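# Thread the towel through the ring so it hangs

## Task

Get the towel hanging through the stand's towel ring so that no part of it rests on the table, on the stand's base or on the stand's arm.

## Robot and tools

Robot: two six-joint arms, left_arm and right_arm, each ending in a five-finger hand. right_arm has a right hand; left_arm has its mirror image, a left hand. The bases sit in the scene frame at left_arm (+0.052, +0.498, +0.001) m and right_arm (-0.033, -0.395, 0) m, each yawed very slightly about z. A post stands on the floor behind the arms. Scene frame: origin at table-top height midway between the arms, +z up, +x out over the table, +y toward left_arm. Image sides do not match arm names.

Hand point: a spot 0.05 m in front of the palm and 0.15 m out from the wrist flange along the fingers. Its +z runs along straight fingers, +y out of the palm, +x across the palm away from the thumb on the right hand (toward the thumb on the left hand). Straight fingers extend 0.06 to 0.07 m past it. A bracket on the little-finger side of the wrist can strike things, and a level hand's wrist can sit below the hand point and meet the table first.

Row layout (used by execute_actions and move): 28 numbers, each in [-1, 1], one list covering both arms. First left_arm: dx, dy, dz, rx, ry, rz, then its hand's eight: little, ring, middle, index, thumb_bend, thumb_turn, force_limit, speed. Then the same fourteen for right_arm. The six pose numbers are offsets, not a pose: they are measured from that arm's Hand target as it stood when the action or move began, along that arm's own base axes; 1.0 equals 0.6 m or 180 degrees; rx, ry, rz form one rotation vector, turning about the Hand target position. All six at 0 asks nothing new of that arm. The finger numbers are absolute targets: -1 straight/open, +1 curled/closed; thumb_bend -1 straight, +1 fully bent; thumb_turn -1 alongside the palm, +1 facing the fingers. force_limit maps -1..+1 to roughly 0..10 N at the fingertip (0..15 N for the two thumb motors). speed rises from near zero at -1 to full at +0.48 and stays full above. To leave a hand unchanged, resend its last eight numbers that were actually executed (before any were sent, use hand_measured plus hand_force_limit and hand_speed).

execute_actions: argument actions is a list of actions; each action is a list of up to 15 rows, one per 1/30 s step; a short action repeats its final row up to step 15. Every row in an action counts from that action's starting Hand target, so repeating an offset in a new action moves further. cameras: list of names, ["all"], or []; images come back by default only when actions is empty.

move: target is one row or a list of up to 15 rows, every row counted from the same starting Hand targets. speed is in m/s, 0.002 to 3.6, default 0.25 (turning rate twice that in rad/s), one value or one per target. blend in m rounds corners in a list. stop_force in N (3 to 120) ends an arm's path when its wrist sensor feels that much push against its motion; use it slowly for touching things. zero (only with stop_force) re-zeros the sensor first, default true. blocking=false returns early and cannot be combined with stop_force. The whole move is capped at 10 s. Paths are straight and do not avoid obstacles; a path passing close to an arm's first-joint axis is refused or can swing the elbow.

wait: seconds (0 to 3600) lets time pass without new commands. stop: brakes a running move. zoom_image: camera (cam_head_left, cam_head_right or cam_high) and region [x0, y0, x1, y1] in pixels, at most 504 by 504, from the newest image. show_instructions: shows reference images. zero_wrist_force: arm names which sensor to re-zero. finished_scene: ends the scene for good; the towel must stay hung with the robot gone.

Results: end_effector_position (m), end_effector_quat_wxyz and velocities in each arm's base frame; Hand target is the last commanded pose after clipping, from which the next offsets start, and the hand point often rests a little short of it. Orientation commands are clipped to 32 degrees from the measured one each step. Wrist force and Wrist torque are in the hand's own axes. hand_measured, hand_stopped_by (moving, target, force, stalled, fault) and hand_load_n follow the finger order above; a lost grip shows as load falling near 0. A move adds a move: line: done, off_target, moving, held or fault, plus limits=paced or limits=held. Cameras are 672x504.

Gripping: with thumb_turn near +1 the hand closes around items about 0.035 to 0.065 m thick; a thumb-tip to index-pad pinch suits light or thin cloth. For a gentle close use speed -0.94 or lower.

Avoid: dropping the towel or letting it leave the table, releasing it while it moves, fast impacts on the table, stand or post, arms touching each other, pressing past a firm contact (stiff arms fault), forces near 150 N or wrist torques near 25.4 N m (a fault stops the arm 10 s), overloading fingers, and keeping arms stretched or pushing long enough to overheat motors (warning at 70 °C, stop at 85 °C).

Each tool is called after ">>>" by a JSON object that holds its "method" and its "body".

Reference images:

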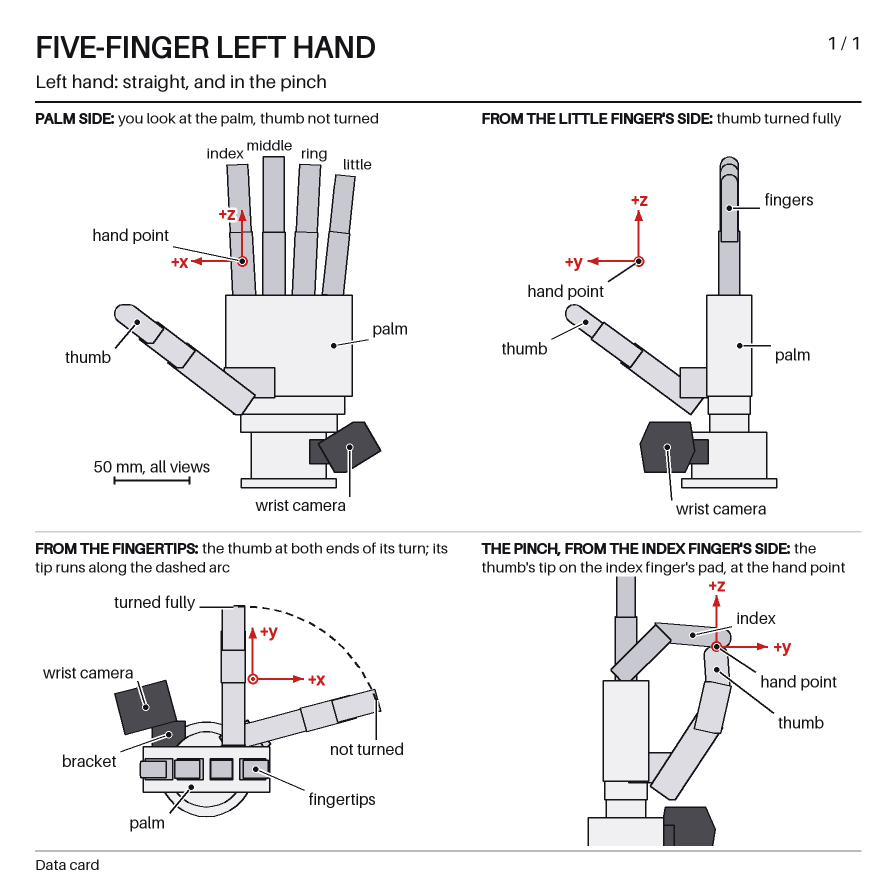

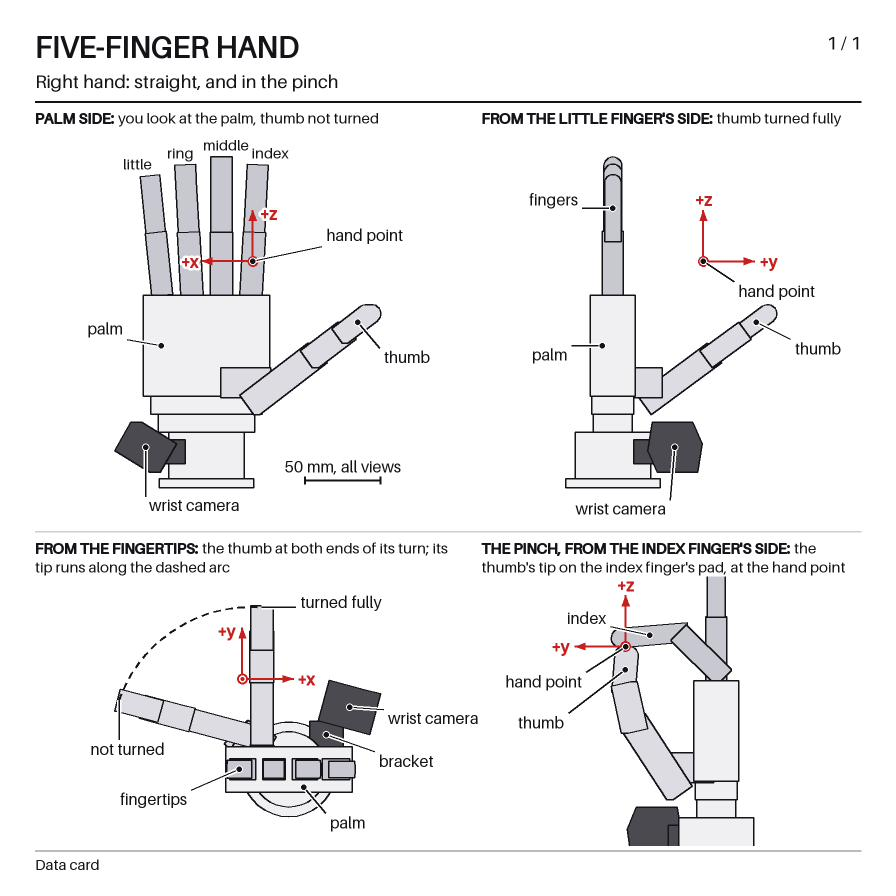

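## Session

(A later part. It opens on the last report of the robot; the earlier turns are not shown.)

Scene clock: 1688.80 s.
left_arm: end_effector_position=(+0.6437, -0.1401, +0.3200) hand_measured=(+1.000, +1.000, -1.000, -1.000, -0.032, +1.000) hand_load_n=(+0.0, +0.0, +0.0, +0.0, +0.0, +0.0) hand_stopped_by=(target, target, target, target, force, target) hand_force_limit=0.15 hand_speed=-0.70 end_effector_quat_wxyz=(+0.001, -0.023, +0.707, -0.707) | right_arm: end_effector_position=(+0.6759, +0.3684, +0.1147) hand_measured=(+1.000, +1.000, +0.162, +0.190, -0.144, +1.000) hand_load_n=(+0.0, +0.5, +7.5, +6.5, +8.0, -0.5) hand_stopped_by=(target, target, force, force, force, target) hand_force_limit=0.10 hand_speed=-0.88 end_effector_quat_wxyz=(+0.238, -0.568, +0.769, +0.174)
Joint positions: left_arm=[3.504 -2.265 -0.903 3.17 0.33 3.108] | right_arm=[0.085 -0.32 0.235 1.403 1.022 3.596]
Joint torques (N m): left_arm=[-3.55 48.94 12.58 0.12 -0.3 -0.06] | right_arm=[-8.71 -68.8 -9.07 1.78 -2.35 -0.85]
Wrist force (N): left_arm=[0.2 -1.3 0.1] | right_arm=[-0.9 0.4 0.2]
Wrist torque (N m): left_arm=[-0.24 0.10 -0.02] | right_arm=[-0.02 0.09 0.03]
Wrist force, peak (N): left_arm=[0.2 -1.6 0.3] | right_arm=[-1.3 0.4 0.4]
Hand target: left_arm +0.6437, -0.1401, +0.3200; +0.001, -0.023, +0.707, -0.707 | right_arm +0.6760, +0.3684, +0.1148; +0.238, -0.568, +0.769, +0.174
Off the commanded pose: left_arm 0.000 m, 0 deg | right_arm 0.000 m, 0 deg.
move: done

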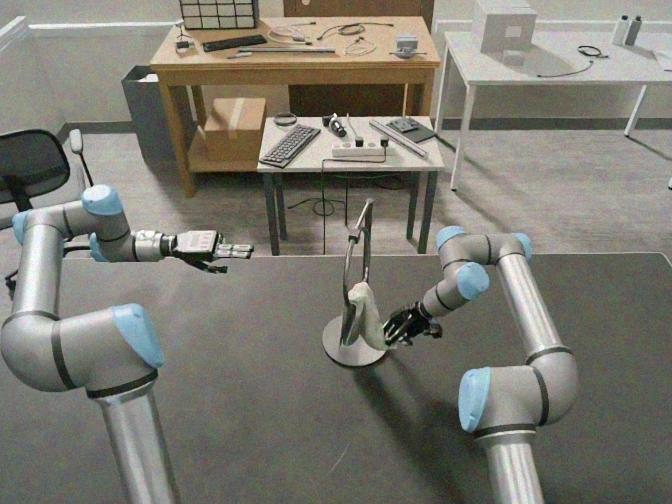

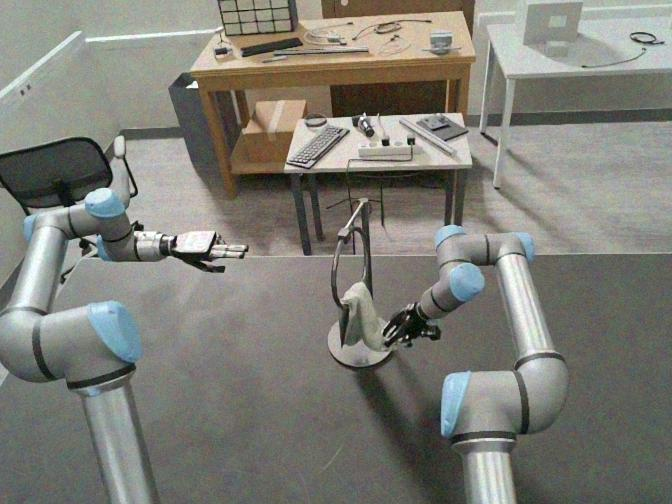

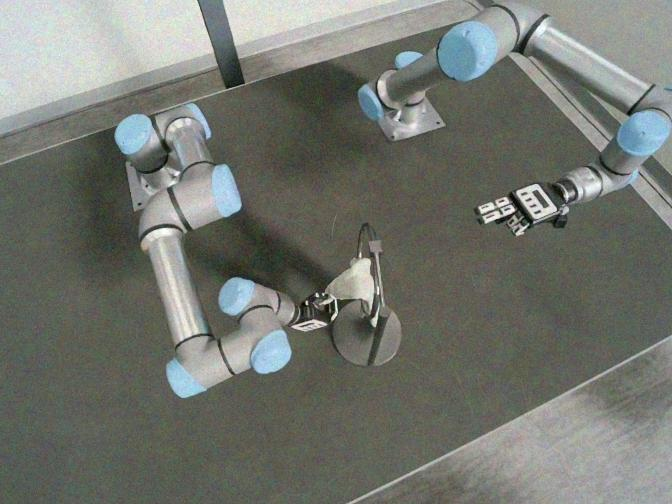

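>>> {"method": "move", "body": {"target": [[0,0,0,0,0,0,1,1,-1,-1,0,1,0.15,-0.7,0.01,0.0633,-0.0417,0,0,0,1,1,0.32,0.32,0.2,1,0.1,-0.88]], "speed": 0.03, "cameras": ["all"]}}

>>> {"method": "zoom_image", "body": {"camera": "cam_head_left", "region": [310, 210, 450, 370]}}

>>> {"method": "zoom_image", "body": {"camera": "cam_head_right", "region": [310, 210, 450, 370]}}

>>> {"method": "zoom_image", "body": {"camera": "cam_high", "region": [270, 220, 420, 370]}}

Scene clock: 1700.03 s.
left_arm: end_effector_position=(+0.6437, -0.1401, +0.3200) hand_measured=(+1.000, +1.000, -1.000, -1.000, -0.032, +1.000) hand_load_n=(+0.0, +0.0, +0.0, +0.0, +0.0, +0.0) hand_stopped_by=(target, target, target, target, force, target) hand_force_limit=0.15 hand_speed=-0.70 end_effector_quat_wxyz=(+0.001, -0.023, +0.707, -0.707) | right_arm: end_effector_position=(+0.6810, +0.4062, +0.0894) hand_measured=(+1.000, +1.000, +0.162, +0.190, -0.144, +1.000) hand_load_n=(+0.0, +0.0, +7.5, +6.5, +7.5, -0.5) hand_stopped_by=(target, target, force, force, force, target) hand_force_limit=0.10 hand_speed=-0.88 end_effector_quat_wxyz=(+0.246, -0.563, +0.770, +0.171)
Joint positions: left_arm=[3.504 -2.265 -0.903 3.17 0.33 3.108] | right_arm=[0.136 -0.195 0.035 1.427 1.035 3.669]
Joint torques (N m): left_arm=[-3.71 49.39 12.53 0.03 -0.29 -0.1] | right_arm=[-9.15 -64.53 -27.79 4.88 0.33 -1.27]
Wrist force (N): left_arm=[0.4 -1.3 0.2] | right_arm=[-0.6 0.7 -0.1]
Wrist torque (N m): left_arm=[-0.25 0.07 -0.01] | right_arm=[0.06 0.04 -0.04]
Wrist force, peak (N): left_arm=[0.4 -1.5 0.4] | right_arm=[-1.0 0.7 -0.5]
Hand target: left_arm +0.6437, -0.1401, +0.3200; +0.001, -0.023, +0.707, -0.707 | right_arm +0.6820, +0.4063, +0.0898; +0.238, -0.568, +0.769, +0.174
Off the commanded pose: left_arm 0.000 m, 0 deg | right_arm 0.001 m, 1 deg.
elbow stopped short (right arm): the move would have taken joint 3 (elbow) straighter than the controller allows.
move: done

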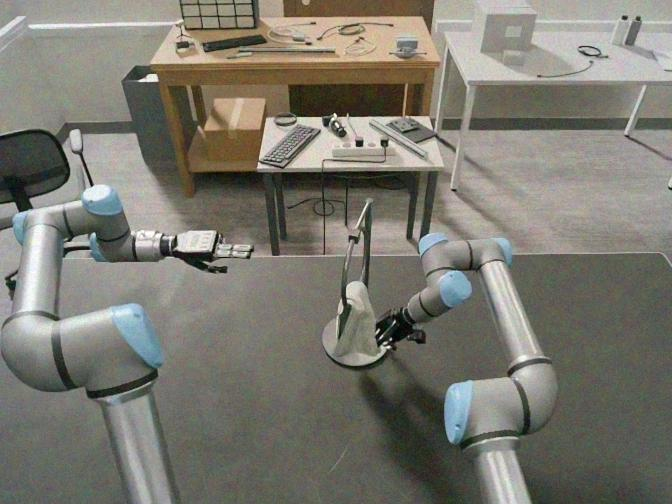

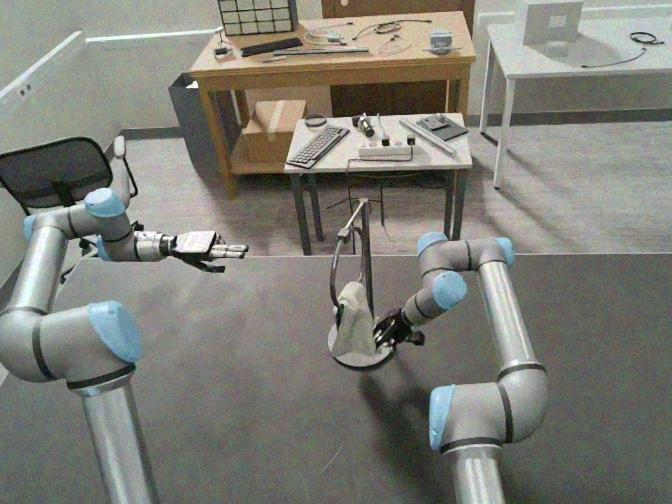

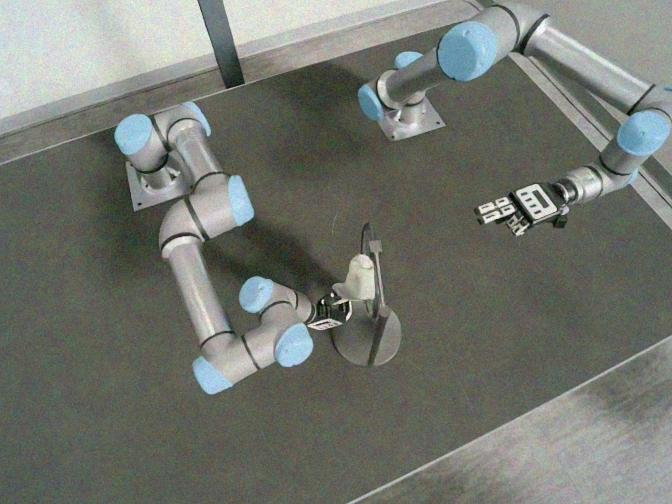

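Scaled by 3.150 from the camera's image (finer frame: 960x720).

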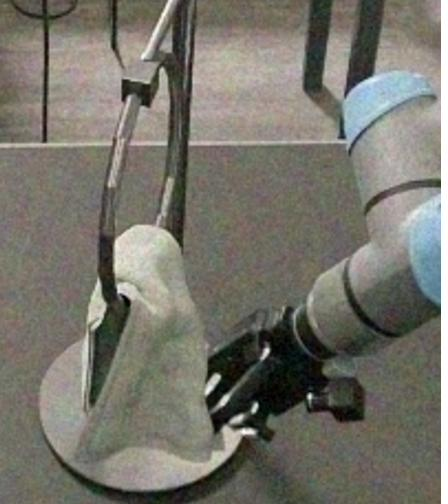

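Scaled by 3.150 from the camera's image (finer frame: 960x720).

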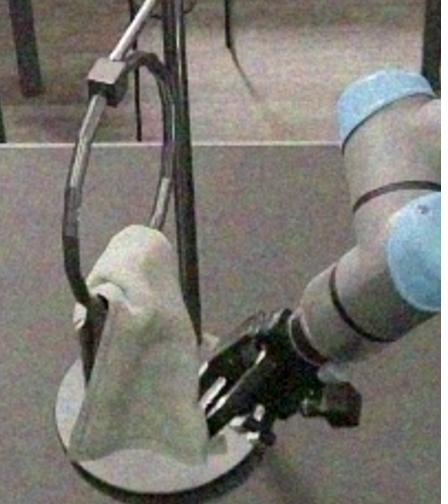

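Scaled by 3.360 from the camera's image (finer frame: 960x720).

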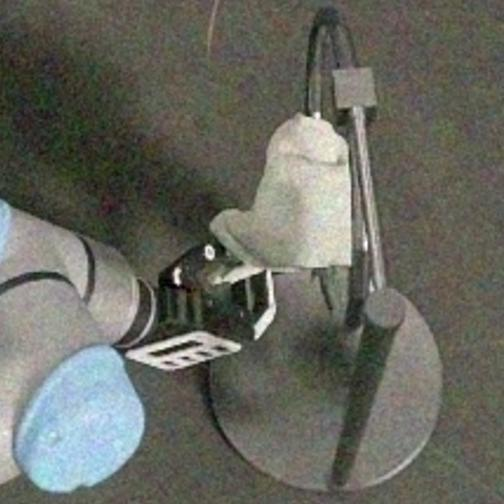

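>>> {"method": "zoom_image", "body": {"camera": "cam_head_left", "region": [320, 270, 400, 370]}}

>>> {"method": "zoom_image", "body": {"camera": "cam_head_right", "region": [320, 270, 400, 370]}}

>>> {"method": "zoom_image", "body": {"camera": "cam_high", "region": [330, 240, 400, 350]}}

Scaled by 5.040 from the camera's image (finer frame: 960x720).

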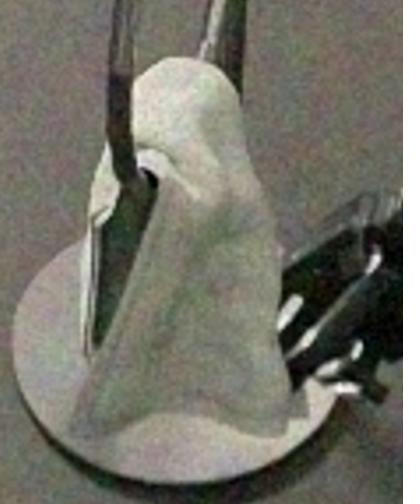

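Scaled by 5.040 from the camera's image (finer frame: 960x720).

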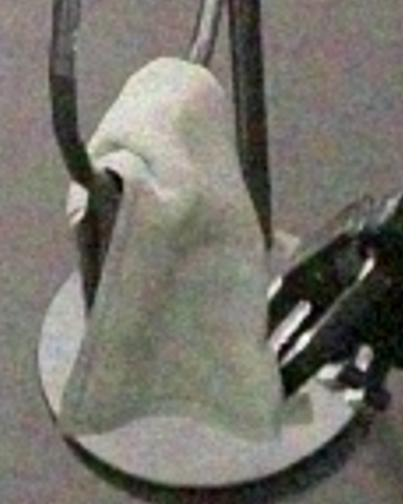

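Scaled by 4.582 from the camera's image (finer frame: 960x720).

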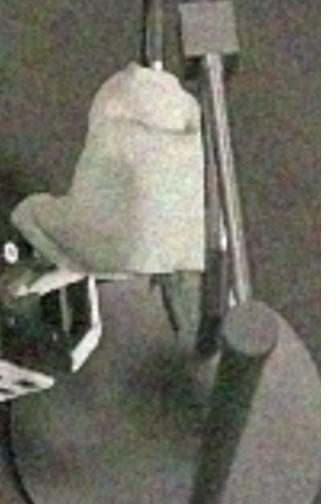

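>>> {"method": "move", "body": {"target": [[0,0,0,0,-0.5,0,1,1,-0.5,-0.5,-0.8,1,0.15,-0.5,0,0,0,0,0,0,1,1,0.32,0.32,0.2,1,0.1,-0.88],[0.0138,-0.2,-0.2,0,-0.5,0,1,1,-0.5,-0.5,-0.8,1,0.15,-0.5,0,0,0,0,0,0,1,1,0.32,0.32,0.2,1,0.1,-0.88]], "speed": [0.35,0.12], "cameras": ["all"]}}

Scene clock: 1727.17 s.
left_arm: end_effector_position=(+0.6519, -0.2601, +0.2000) hand_measured=(+1.000, +1.000, -0.500, -0.500, -0.800, +1.000) hand_load_n=(+0.0, +0.0, +0.0, +0.0, +0.0, +0.0) hand_stopped_by=(target, target, target, target, target, target) hand_force_limit=0.15 hand_speed=-0.50 end_effector_quat_wxyz=(+0.500, +0.484, +0.500, -0.516) | right_arm: end_effector_position=(+0.6811, +0.4060, +0.0896) hand_measured=(+1.000, +1.000, +0.162, +0.190, -0.144, +1.000) hand_load_n=(+0.0, +0.0, +7.0, +6.5, +8.0, -1.0) hand_stopped_by=(target, target, force, force, force, target) hand_force_limit=0.10 hand_speed=-0.88 end_effector_quat_wxyz=(+0.246, -0.563, +0.770, +0.171)
Joint positions: left_arm=[3.353 -2.191 -1.442 3.479 0.213 4.833] | right_arm=[0.136 -0.196 0.035 1.428 1.035 3.669]
Joint torques (N m): left_arm=[7.58 46.48 23.95 -2.11 1.68 -2.01] | right_arm=[-9.5 -70.57 -30.75 4.51 -0.46 -1.23]
Wrist force (N): left_arm=[-2.3 0.2 0.3] | right_arm=[-0.4 0.5 -0.1]
Wrist torque (N m): left_arm=[-0.22 0.23 -0.37] | right_arm=[0.03 0.01 -0.01]
Wrist force, peak (N): left_arm=[-3.2 -0.1 0.3] | right_arm=[-0.6 1.2 -0.4]
Hand target: left_arm +0.6519, -0.2601, +0.2000; +0.500, +0.484, +0.500, -0.516 | right_arm +0.6820, +0.4063, +0.0898; +0.238, -0.568, +0.769, +0.174
Off the commanded pose: left_arm 0.000 m, 0 deg | right_arm 0.001 m, 1 deg.
elbow stopped short (right arm): the move would have taken joint 3 (elbow) straighter than the controller allows.
move: done

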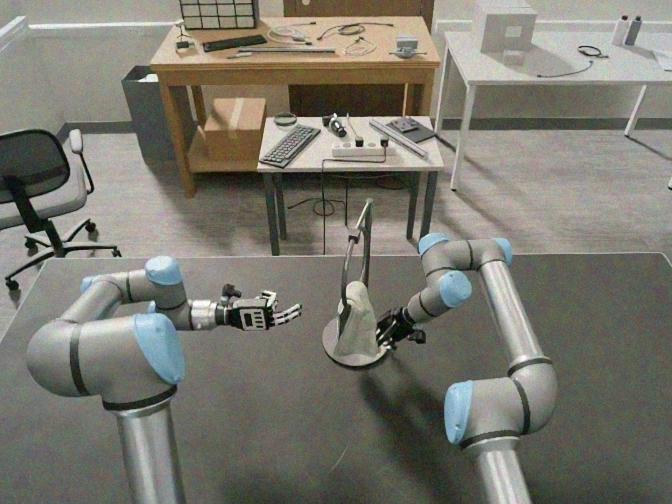

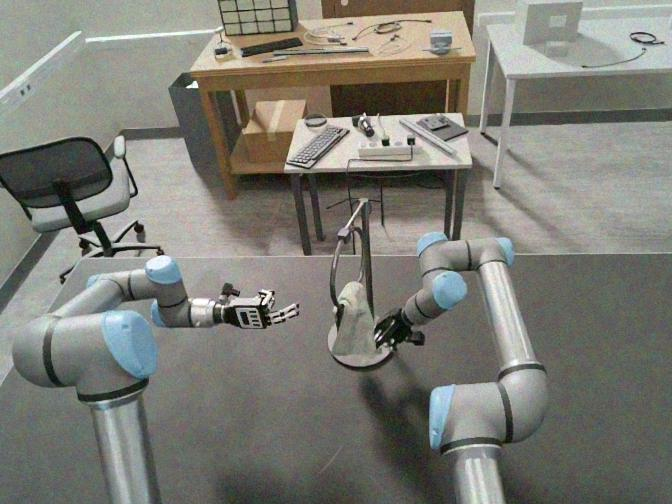

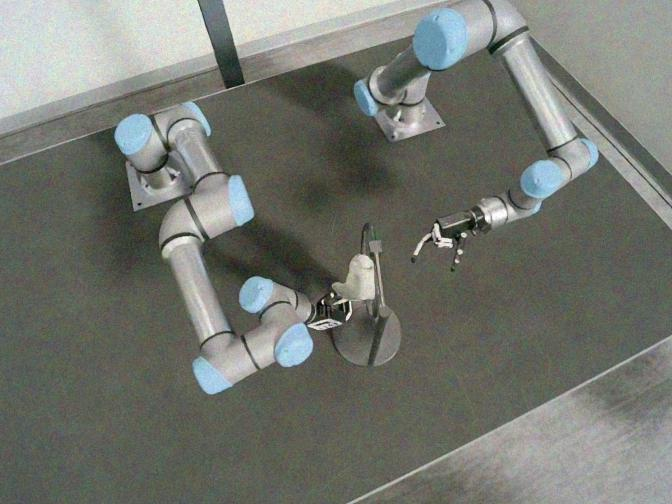

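>>> {"method": "move", "body": {"target": [[0,-0.1,-0.1583,0,0,0,1,1,-0.5,-0.5,-0.8,1,0.15,-0.5,0,0,0,0,0,0,1,1,0.32,0.32,0.2,1,0.1,-0.88]], "speed": 0.12, "cameras": ["all"]}}

>>> {"method": "zoom_image", "body": {"camera": "cam_head_left", "region": [260, 230, 440, 380]}}

>>> {"method": "zoom_image", "body": {"camera": "cam_high", "region": [300, 200, 480, 360]}}

Scene clock: 1732.73 s.
left_arm: end_effector_position=(+0.6519, -0.3201, +0.1051) hand_measured=(+1.000, +1.000, -0.500, -0.500, -0.800, +1.000) hand_load_n=(+0.0, +0.0, +0.0, +0.0, +0.0, +0.0) hand_stopped_by=(target, target, target, target, target, target) hand_force_limit=0.15 hand_speed=-0.50 end_effector_quat_wxyz=(+0.500, +0.484, +0.500, -0.516) | right_arm: end_effector_position=(+0.6811, +0.4060, +0.0896) hand_measured=(+1.000, +1.000, +0.162, +0.190, -0.144, +1.000) hand_load_n=(+0.0, +0.0, +7.0, +6.5, +7.5, -0.5) hand_stopped_by=(target, target, force, force, force, target) hand_force_limit=0.10 hand_speed=-0.88 end_effector_quat_wxyz=(+0.246, -0.563, +0.770, +0.171)
Joint positions: left_arm=[3.251 -2.352 -1.445 3.505 0.113 4.972] | right_arm=[0.136 -0.196 0.035 1.428 1.035 3.669]
Joint torques (N m): left_arm=[2.46 37.97 20.72 -0.68 1.33 1.12] | right_arm=[-9.84 -68.26 -30.91 4.63 -0.48 -1.13]
Wrist force (N): left_arm=[-2.9 0.9 0.7] | right_arm=[-0.5 0.8 -0.2]
Wrist torque (N m): left_arm=[-0.19 0.31 -0.40] | right_arm=[0.08 0.03 0.00]
Wrist force, peak (N): left_arm=[-3.4 0.4 -0.2] | right_arm=[-0.7 1.1 0.1]
Hand target: left_arm +0.6519, -0.3201, +0.1051; +0.500, +0.484, +0.500, -0.516 | right_arm +0.6820, +0.4063, +0.0898; +0.238, -0.568, +0.769, +0.174
Off the commanded pose: left_arm 0.000 m, 0 deg | right_arm 0.001 m, 1 deg.
elbow stopped short (right arm): the move would have taken joint 3 (elbow) straighter than the controller allows.
move: done

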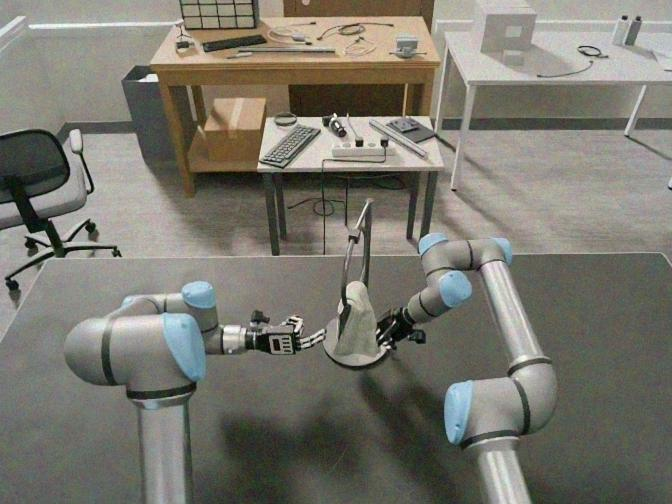

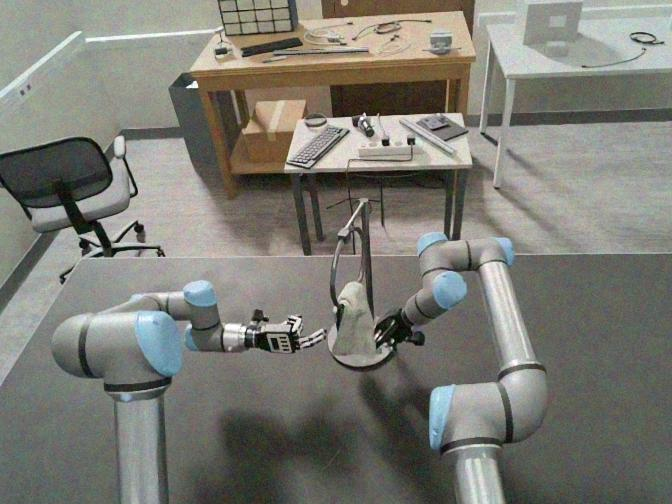

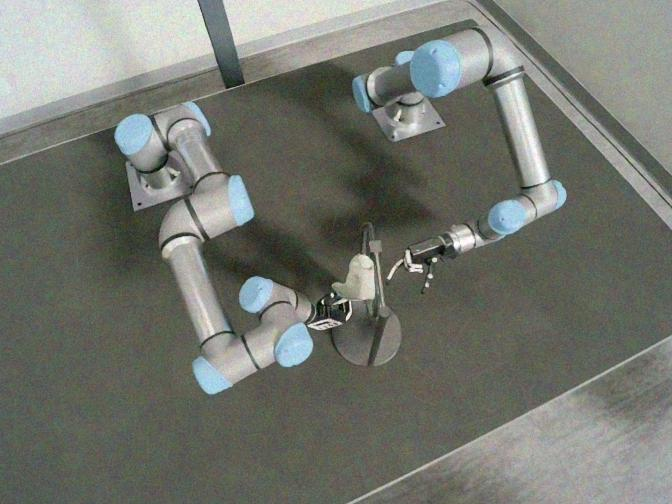

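Scaled by 2.800 from the camera's image (finer frame: 960x720).

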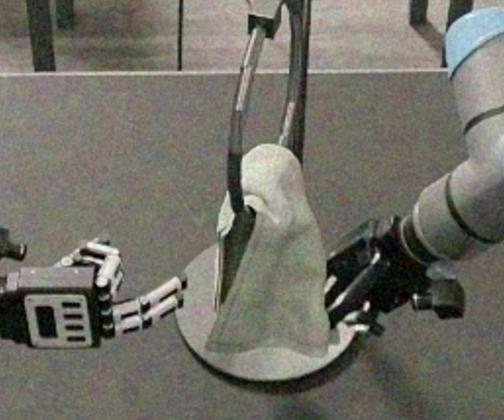

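Scaled by 2.800 from the camera's image (finer frame: 960x720).

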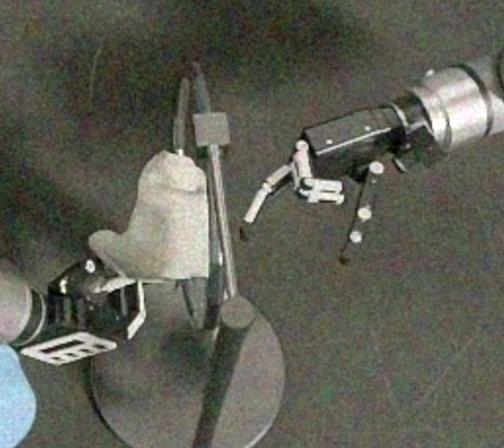

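>>> {"method": "move", "body": {"target": [[0,-0.0917,0,0,0,0,1,1,-0.5,-0.5,-0.8,1,0.15,-0.5,0,0,0,0,0,0,1,1,0.32,0.32,0.2,1,0.1,-0.88]], "speed": 0.06, "stop_force": 5, "cameras": ["all"]}}

>>> {"method": "zoom_image", "body": {"camera": "cam_head_left", "region": [310, 260, 420, 370]}}

>>> {"method": "zoom_image", "body": {"camera": "cam_head_right", "region": [310, 260, 420, 370]}}

>>> {"method": "zoom_image", "body": {"camera": "cam_high", "region": [320, 230, 430, 340]}}

Scene clock: 1741.63 s.
left_arm: end_effector_position=(+0.6519, -0.3751, +0.1051) hand_measured=(+1.000, +1.000, -0.500, -0.500, -0.800, +1.000) hand_load_n=(+0.0, +0.0, +0.0, +0.0, +0.0, +0.0) hand_stopped_by=(target, target, target, target, target, target) hand_force_limit=0.15 hand_speed=-0.50 end_effector_quat_wxyz=(+0.500, +0.484, +0.500, -0.516) | right_arm: end_effector_position=(+0.6811, +0.4060, +0.0896) hand_measured=(+1.000, +1.000, +0.162, +0.190, -0.144, +1.000) hand_load_n=(+0.0, +0.0, +7.5, +6.5, +8.0, -0.5) hand_stopped_by=(target, target, force, force, force, target) hand_force_limit=0.10 hand_speed=-0.88 end_effector_quat_wxyz=(+0.246, -0.563, +0.770, +0.171)
Joint positions: left_arm=[3.157 -2.569 -1.172 2.605 0.036 5.817] | right_arm=[0.136 -0.196 0.035 1.428 1.035 3.669]
Joint torques (N m): left_arm=[-6.21 43.4 20.72 -2.35 -0.33 0.74] | right_arm=[-8.33 -66.44 -31.44 4.82 -0.34 -1.14]
Wrist force (N): left_arm=[-3.0 0.3 0.4] | right_arm=[-0.6 0.8 0.0]
Wrist torque (N m): left_arm=[-0.19 0.31 -0.37] | right_arm=[0.07 0.03 -0.02]
Wrist force, peak (N): left_arm=[-3.0 1.0 0.6] | right_arm=[-0.9 1.0 -0.1]
Hand target: left_arm +0.6519, -0.3751, +0.1051; +0.500, +0.484, +0.500, -0.516 | right_arm +0.6820, +0.4063, +0.0898; +0.238, -0.568, +0.769, +0.174
Off the commanded pose: left_arm 0.000 m, 0 deg | right_arm 0.001 m, 1 deg.
elbow stopped short (right arm): the move would have taken joint 3 (elbow) straighter than the controller allows.
move: done

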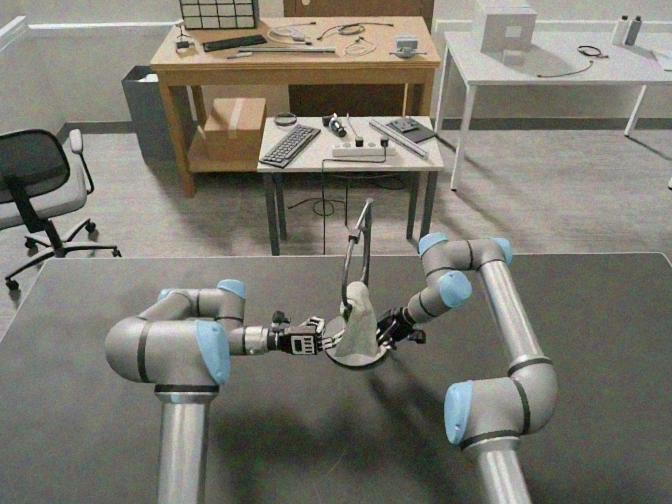

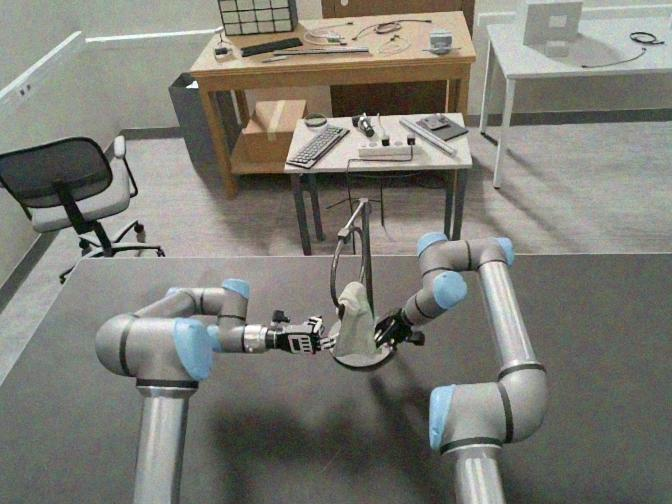

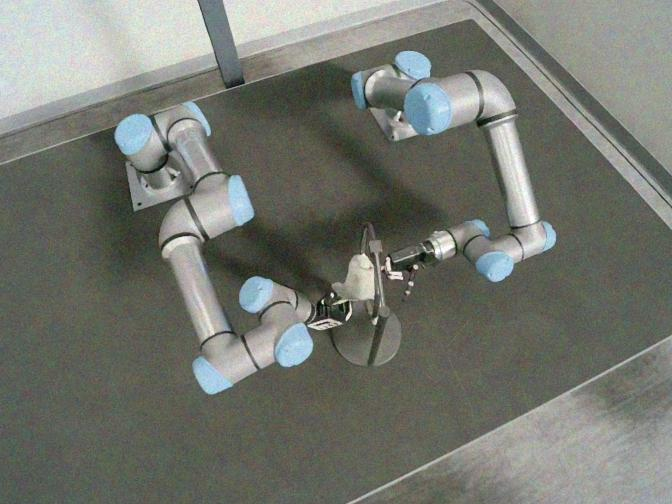

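Scaled by 4.582 from the camera's image (finer frame: 960x720).

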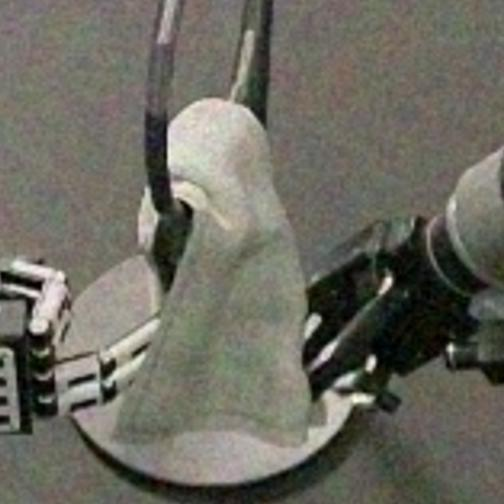

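Scaled by 4.582 from the camera's image (finer frame: 960x720).

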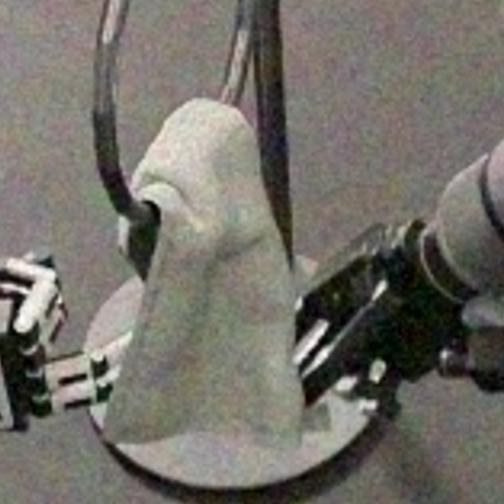

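Scaled by 4.582 from the camera's image (finer frame: 960x720).

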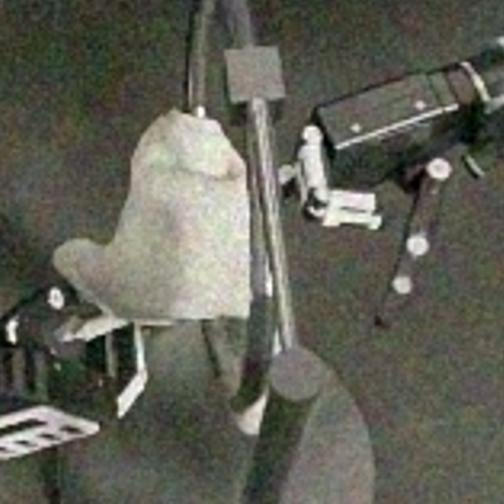

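>>> {"method": "move", "body": {"target": [[0.0133,-0.0458,0,0,0,0,1,1,-0.5,-0.5,-0.8,1,0.15,-0.5,0,0,0,0,0,0,1,1,0.32,0.32,0.2,1,0.1,-0.88]], "speed": 0.04, "stop_force": 4, "cameras": ["all"]}}

>>> {"method": "zoom_image", "body": {"camera": "cam_head_left", "region": [310, 260, 420, 370]}}

>>> {"method": "zoom_image", "body": {"camera": "cam_high", "region": [320, 230, 430, 340]}}

Scene clock: 1751.53 s.
left_arm: end_effector_position=(+0.6599, -0.4021, +0.1051) hand_measured=(+1.000, +1.000, -0.500, -0.500, -0.800, +1.000) hand_load_n=(+0.0, +0.0, +0.0, +0.0, +0.0, +0.0) hand_stopped_by=(target, target, target, target, target, target) hand_force_limit=0.15 hand_speed=-0.50 end_effector_quat_wxyz=(+0.494, +0.490, +0.493, -0.523) | right_arm: end_effector_position=(+0.6811, +0.4060, +0.0896) hand_measured=(+1.000, +1.000, +0.162, +0.190, -0.144, +1.000) hand_load_n=(+0.0, +0.5, +7.5, +6.5, +8.0, -0.5) hand_stopped_by=(target, target, force, force, force, target) hand_force_limit=0.10 hand_speed=-0.88 end_effector_quat_wxyz=(+0.246, -0.563, +0.770, +0.171)
Joint positions: left_arm=[3.115 -2.701 -1.029 2.13 0.034 6.282] | right_arm=[0.136 -0.196 0.035 1.428 1.035 3.669]
Joint torques (N m): left_arm=[-7.03 57.21 5.7 -3.69 -0.21 -1.49] | right_arm=[-8.18 -64.86 -28.62 4.56 -0.28 -1.21]
Wrist force (N): left_arm=[-2.9 -0.6 0.4] | right_arm=[-0.3 0.9 0.0]
Wrist torque (N m): left_arm=[-0.39 0.26 -0.34] | right_arm=[0.09 0.00 0.01]
Wrist force, peak (N): left_arm=[-3.3 -0.3 0.6] | right_arm=[-0.4 1.2 0.0]
Hand target: left_arm +0.6599, -0.4026, +0.1051; +0.500, +0.484, +0.500, -0.516 | right_arm +0.6820, +0.4063, +0.0898; +0.238, -0.568, +0.769, +0.174
Off the commanded pose: left_arm 0.000 m, 2 deg | right_arm 0.001 m, 1 deg.
elbow stopped short (right arm): the move would have taken joint 3 (elbow) straighter than the controller allows.
joint sent to its limit (left arm) — joint 6 (wrist 3), upper limit. The joint targets still meet the commanded pose.
move: done

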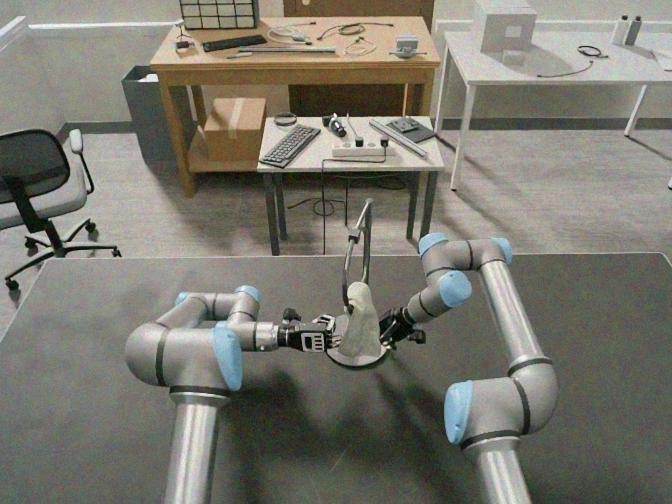

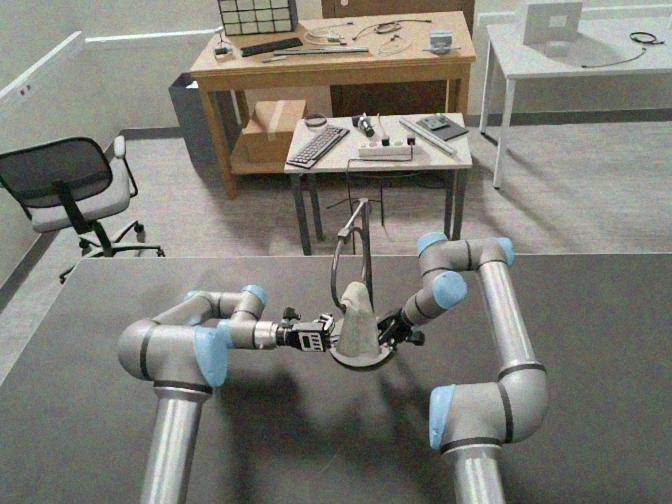

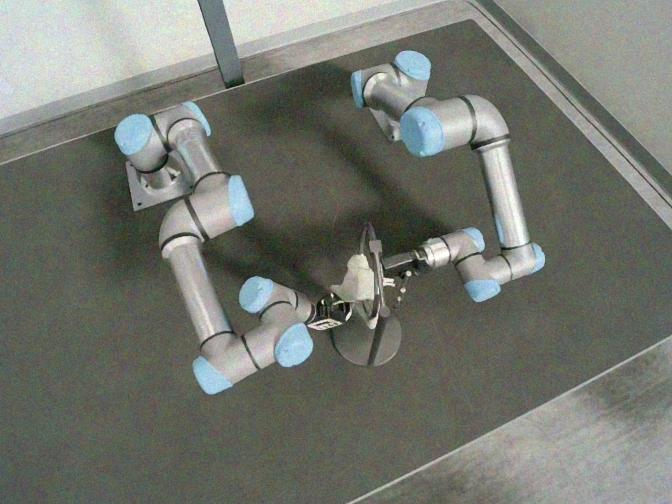

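Scaled by 4.582 from the camera's image (finer frame: 960x720).

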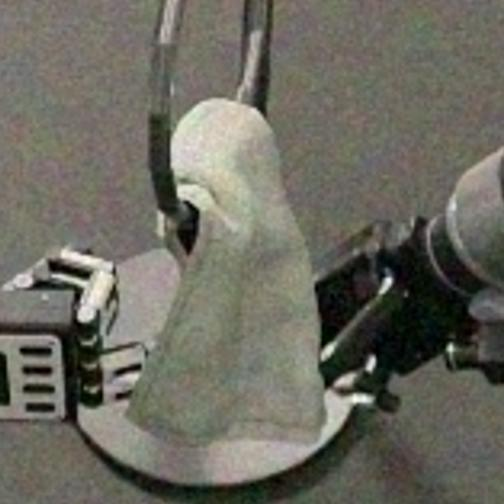

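Scaled by 4.582 from the camera's image (finer frame: 960x720).

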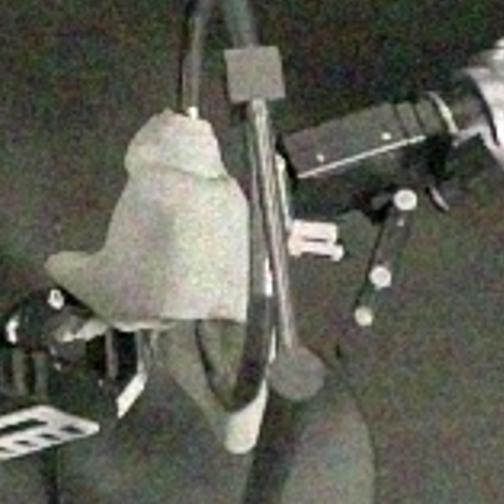

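>>> {"method": "move", "body": {"target": [[-0.0133,0.15,0,0,0,0,1,1,-0.5,-0.5,-0.8,1,0.15,-0.5,0,0,0,0,0,0,1,1,0.32,0.32,0.2,1,0.1,-0.88],[0.0612,0.1448,0,0,0,-0.0933,1,1,-0.5,-0.5,-0.8,1,0.15,-0.5,0,0,0,0,0,0,1,1,0.32,0.32,0.2,1,0.1,-0.88]], "speed": 0.08, "cameras": ["all"]}}

>>> {"method": "zoom_image", "body": {"camera": "cam_head_left", "region": [270, 240, 440, 380]}}

>>> {"method": "zoom_image", "body": {"camera": "cam_high", "region": [320, 210, 470, 340]}}

Scene clock: 1773.67 s.
left_arm: end_effector_position=(+0.6966, -0.3158, +0.1050) hand_measured=(+1.000, +1.000, -0.500, -0.500, -0.800, +1.000) hand_load_n=(+0.0, +0.0, +0.0, +0.0, +0.0, +0.0) hand_stopped_by=(target, target, target, target, target, target) hand_force_limit=0.15 hand_speed=-0.50 end_effector_quat_wxyz=(+0.420, +0.552, +0.424, -0.583) | right_arm: end_effector_position=(+0.6811, +0.4060, +0.0896) hand_measured=(+1.000, +1.000, +0.162, +0.190, -0.144, +1.000) hand_load_n=(+0.0, +0.0, +7.5, +6.5, +8.0, -0.5) hand_stopped_by=(target, target, force, force, force, target) hand_force_limit=0.10 hand_speed=-0.88 end_effector_quat_wxyz=(+0.246, -0.563, +0.770, +0.171)
Joint positions: left_arm=[3.248 -2.561 -1.019 3.496 0.4 4.759] | right_arm=[0.136 -0.196 0.035 1.428 1.035 3.669]
Joint torques (N m): left_arm=[4.9 51.35 19.65 0.51 -0.49 0.85] | right_arm=[-8.22 -59.31 -30.22 4.64 -0.2 -0.76]
Wrist force (N): left_arm=[-2.8 1.1 1.1] | right_arm=[-0.2 0.6 -0.2]
Wrist torque (N m): left_arm=[-0.17 0.27 -0.29] | right_arm=[0.05 -0.02 0.00]
Wrist force, peak (N): left_arm=[-3.3 -0.2 0.6] | right_arm=[-0.6 1.1 0.0]
Hand target: left_arm +0.6966, -0.3157, +0.1051; +0.420, +0.552, +0.424, -0.583 | right_arm +0.6820, +0.4063, +0.0898; +0.238, -0.568, +0.769, +0.174
Off the commanded pose: left_arm 0.000 m, 0 deg | right_arm 0.001 m, 1 deg.
elbow stopped short (right arm): the move would have taken joint 3 (elbow) straighter than the controller allows.
move: done

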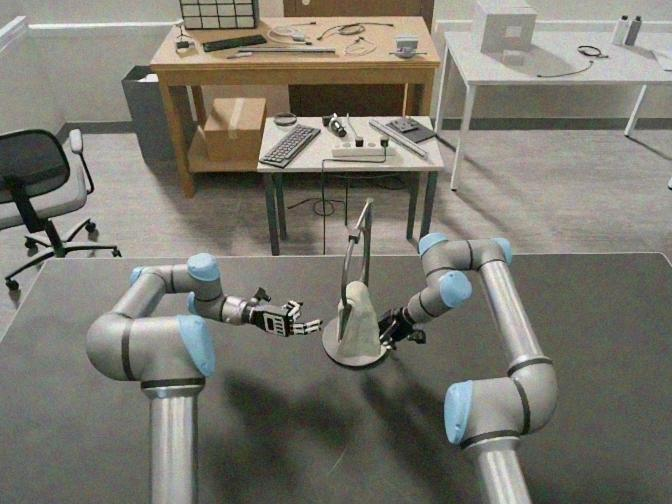

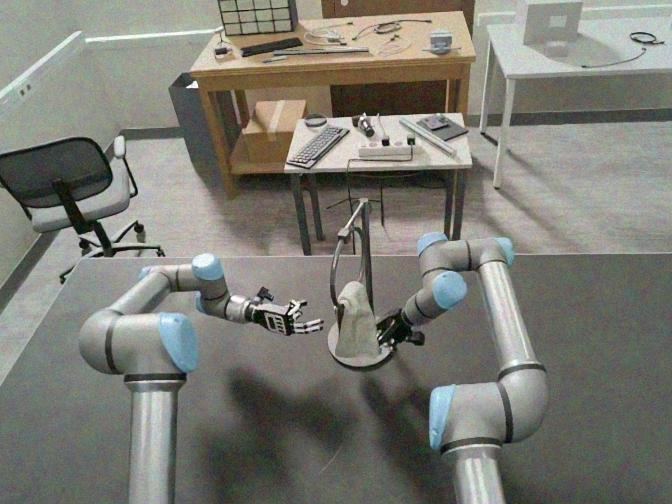

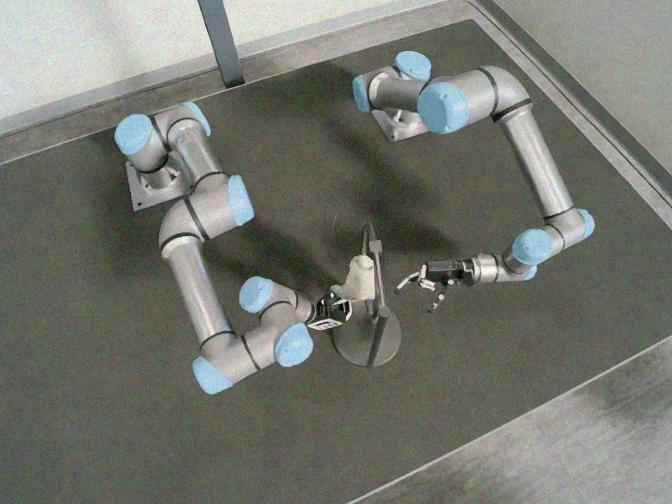

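Scaled by 2.965 from the camera's image (finer frame: 960x720).

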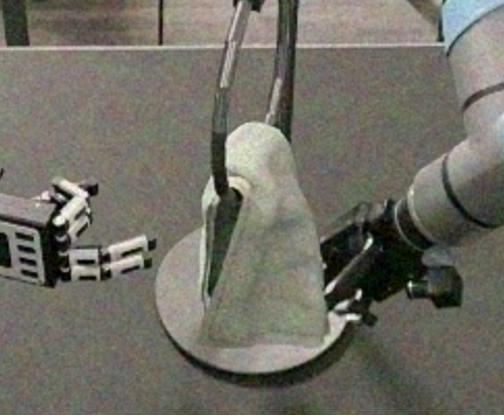

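Scaled by 3.360 from the camera's image (finer frame: 960x720).

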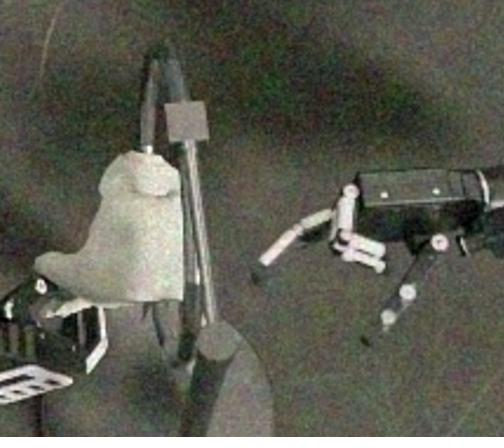

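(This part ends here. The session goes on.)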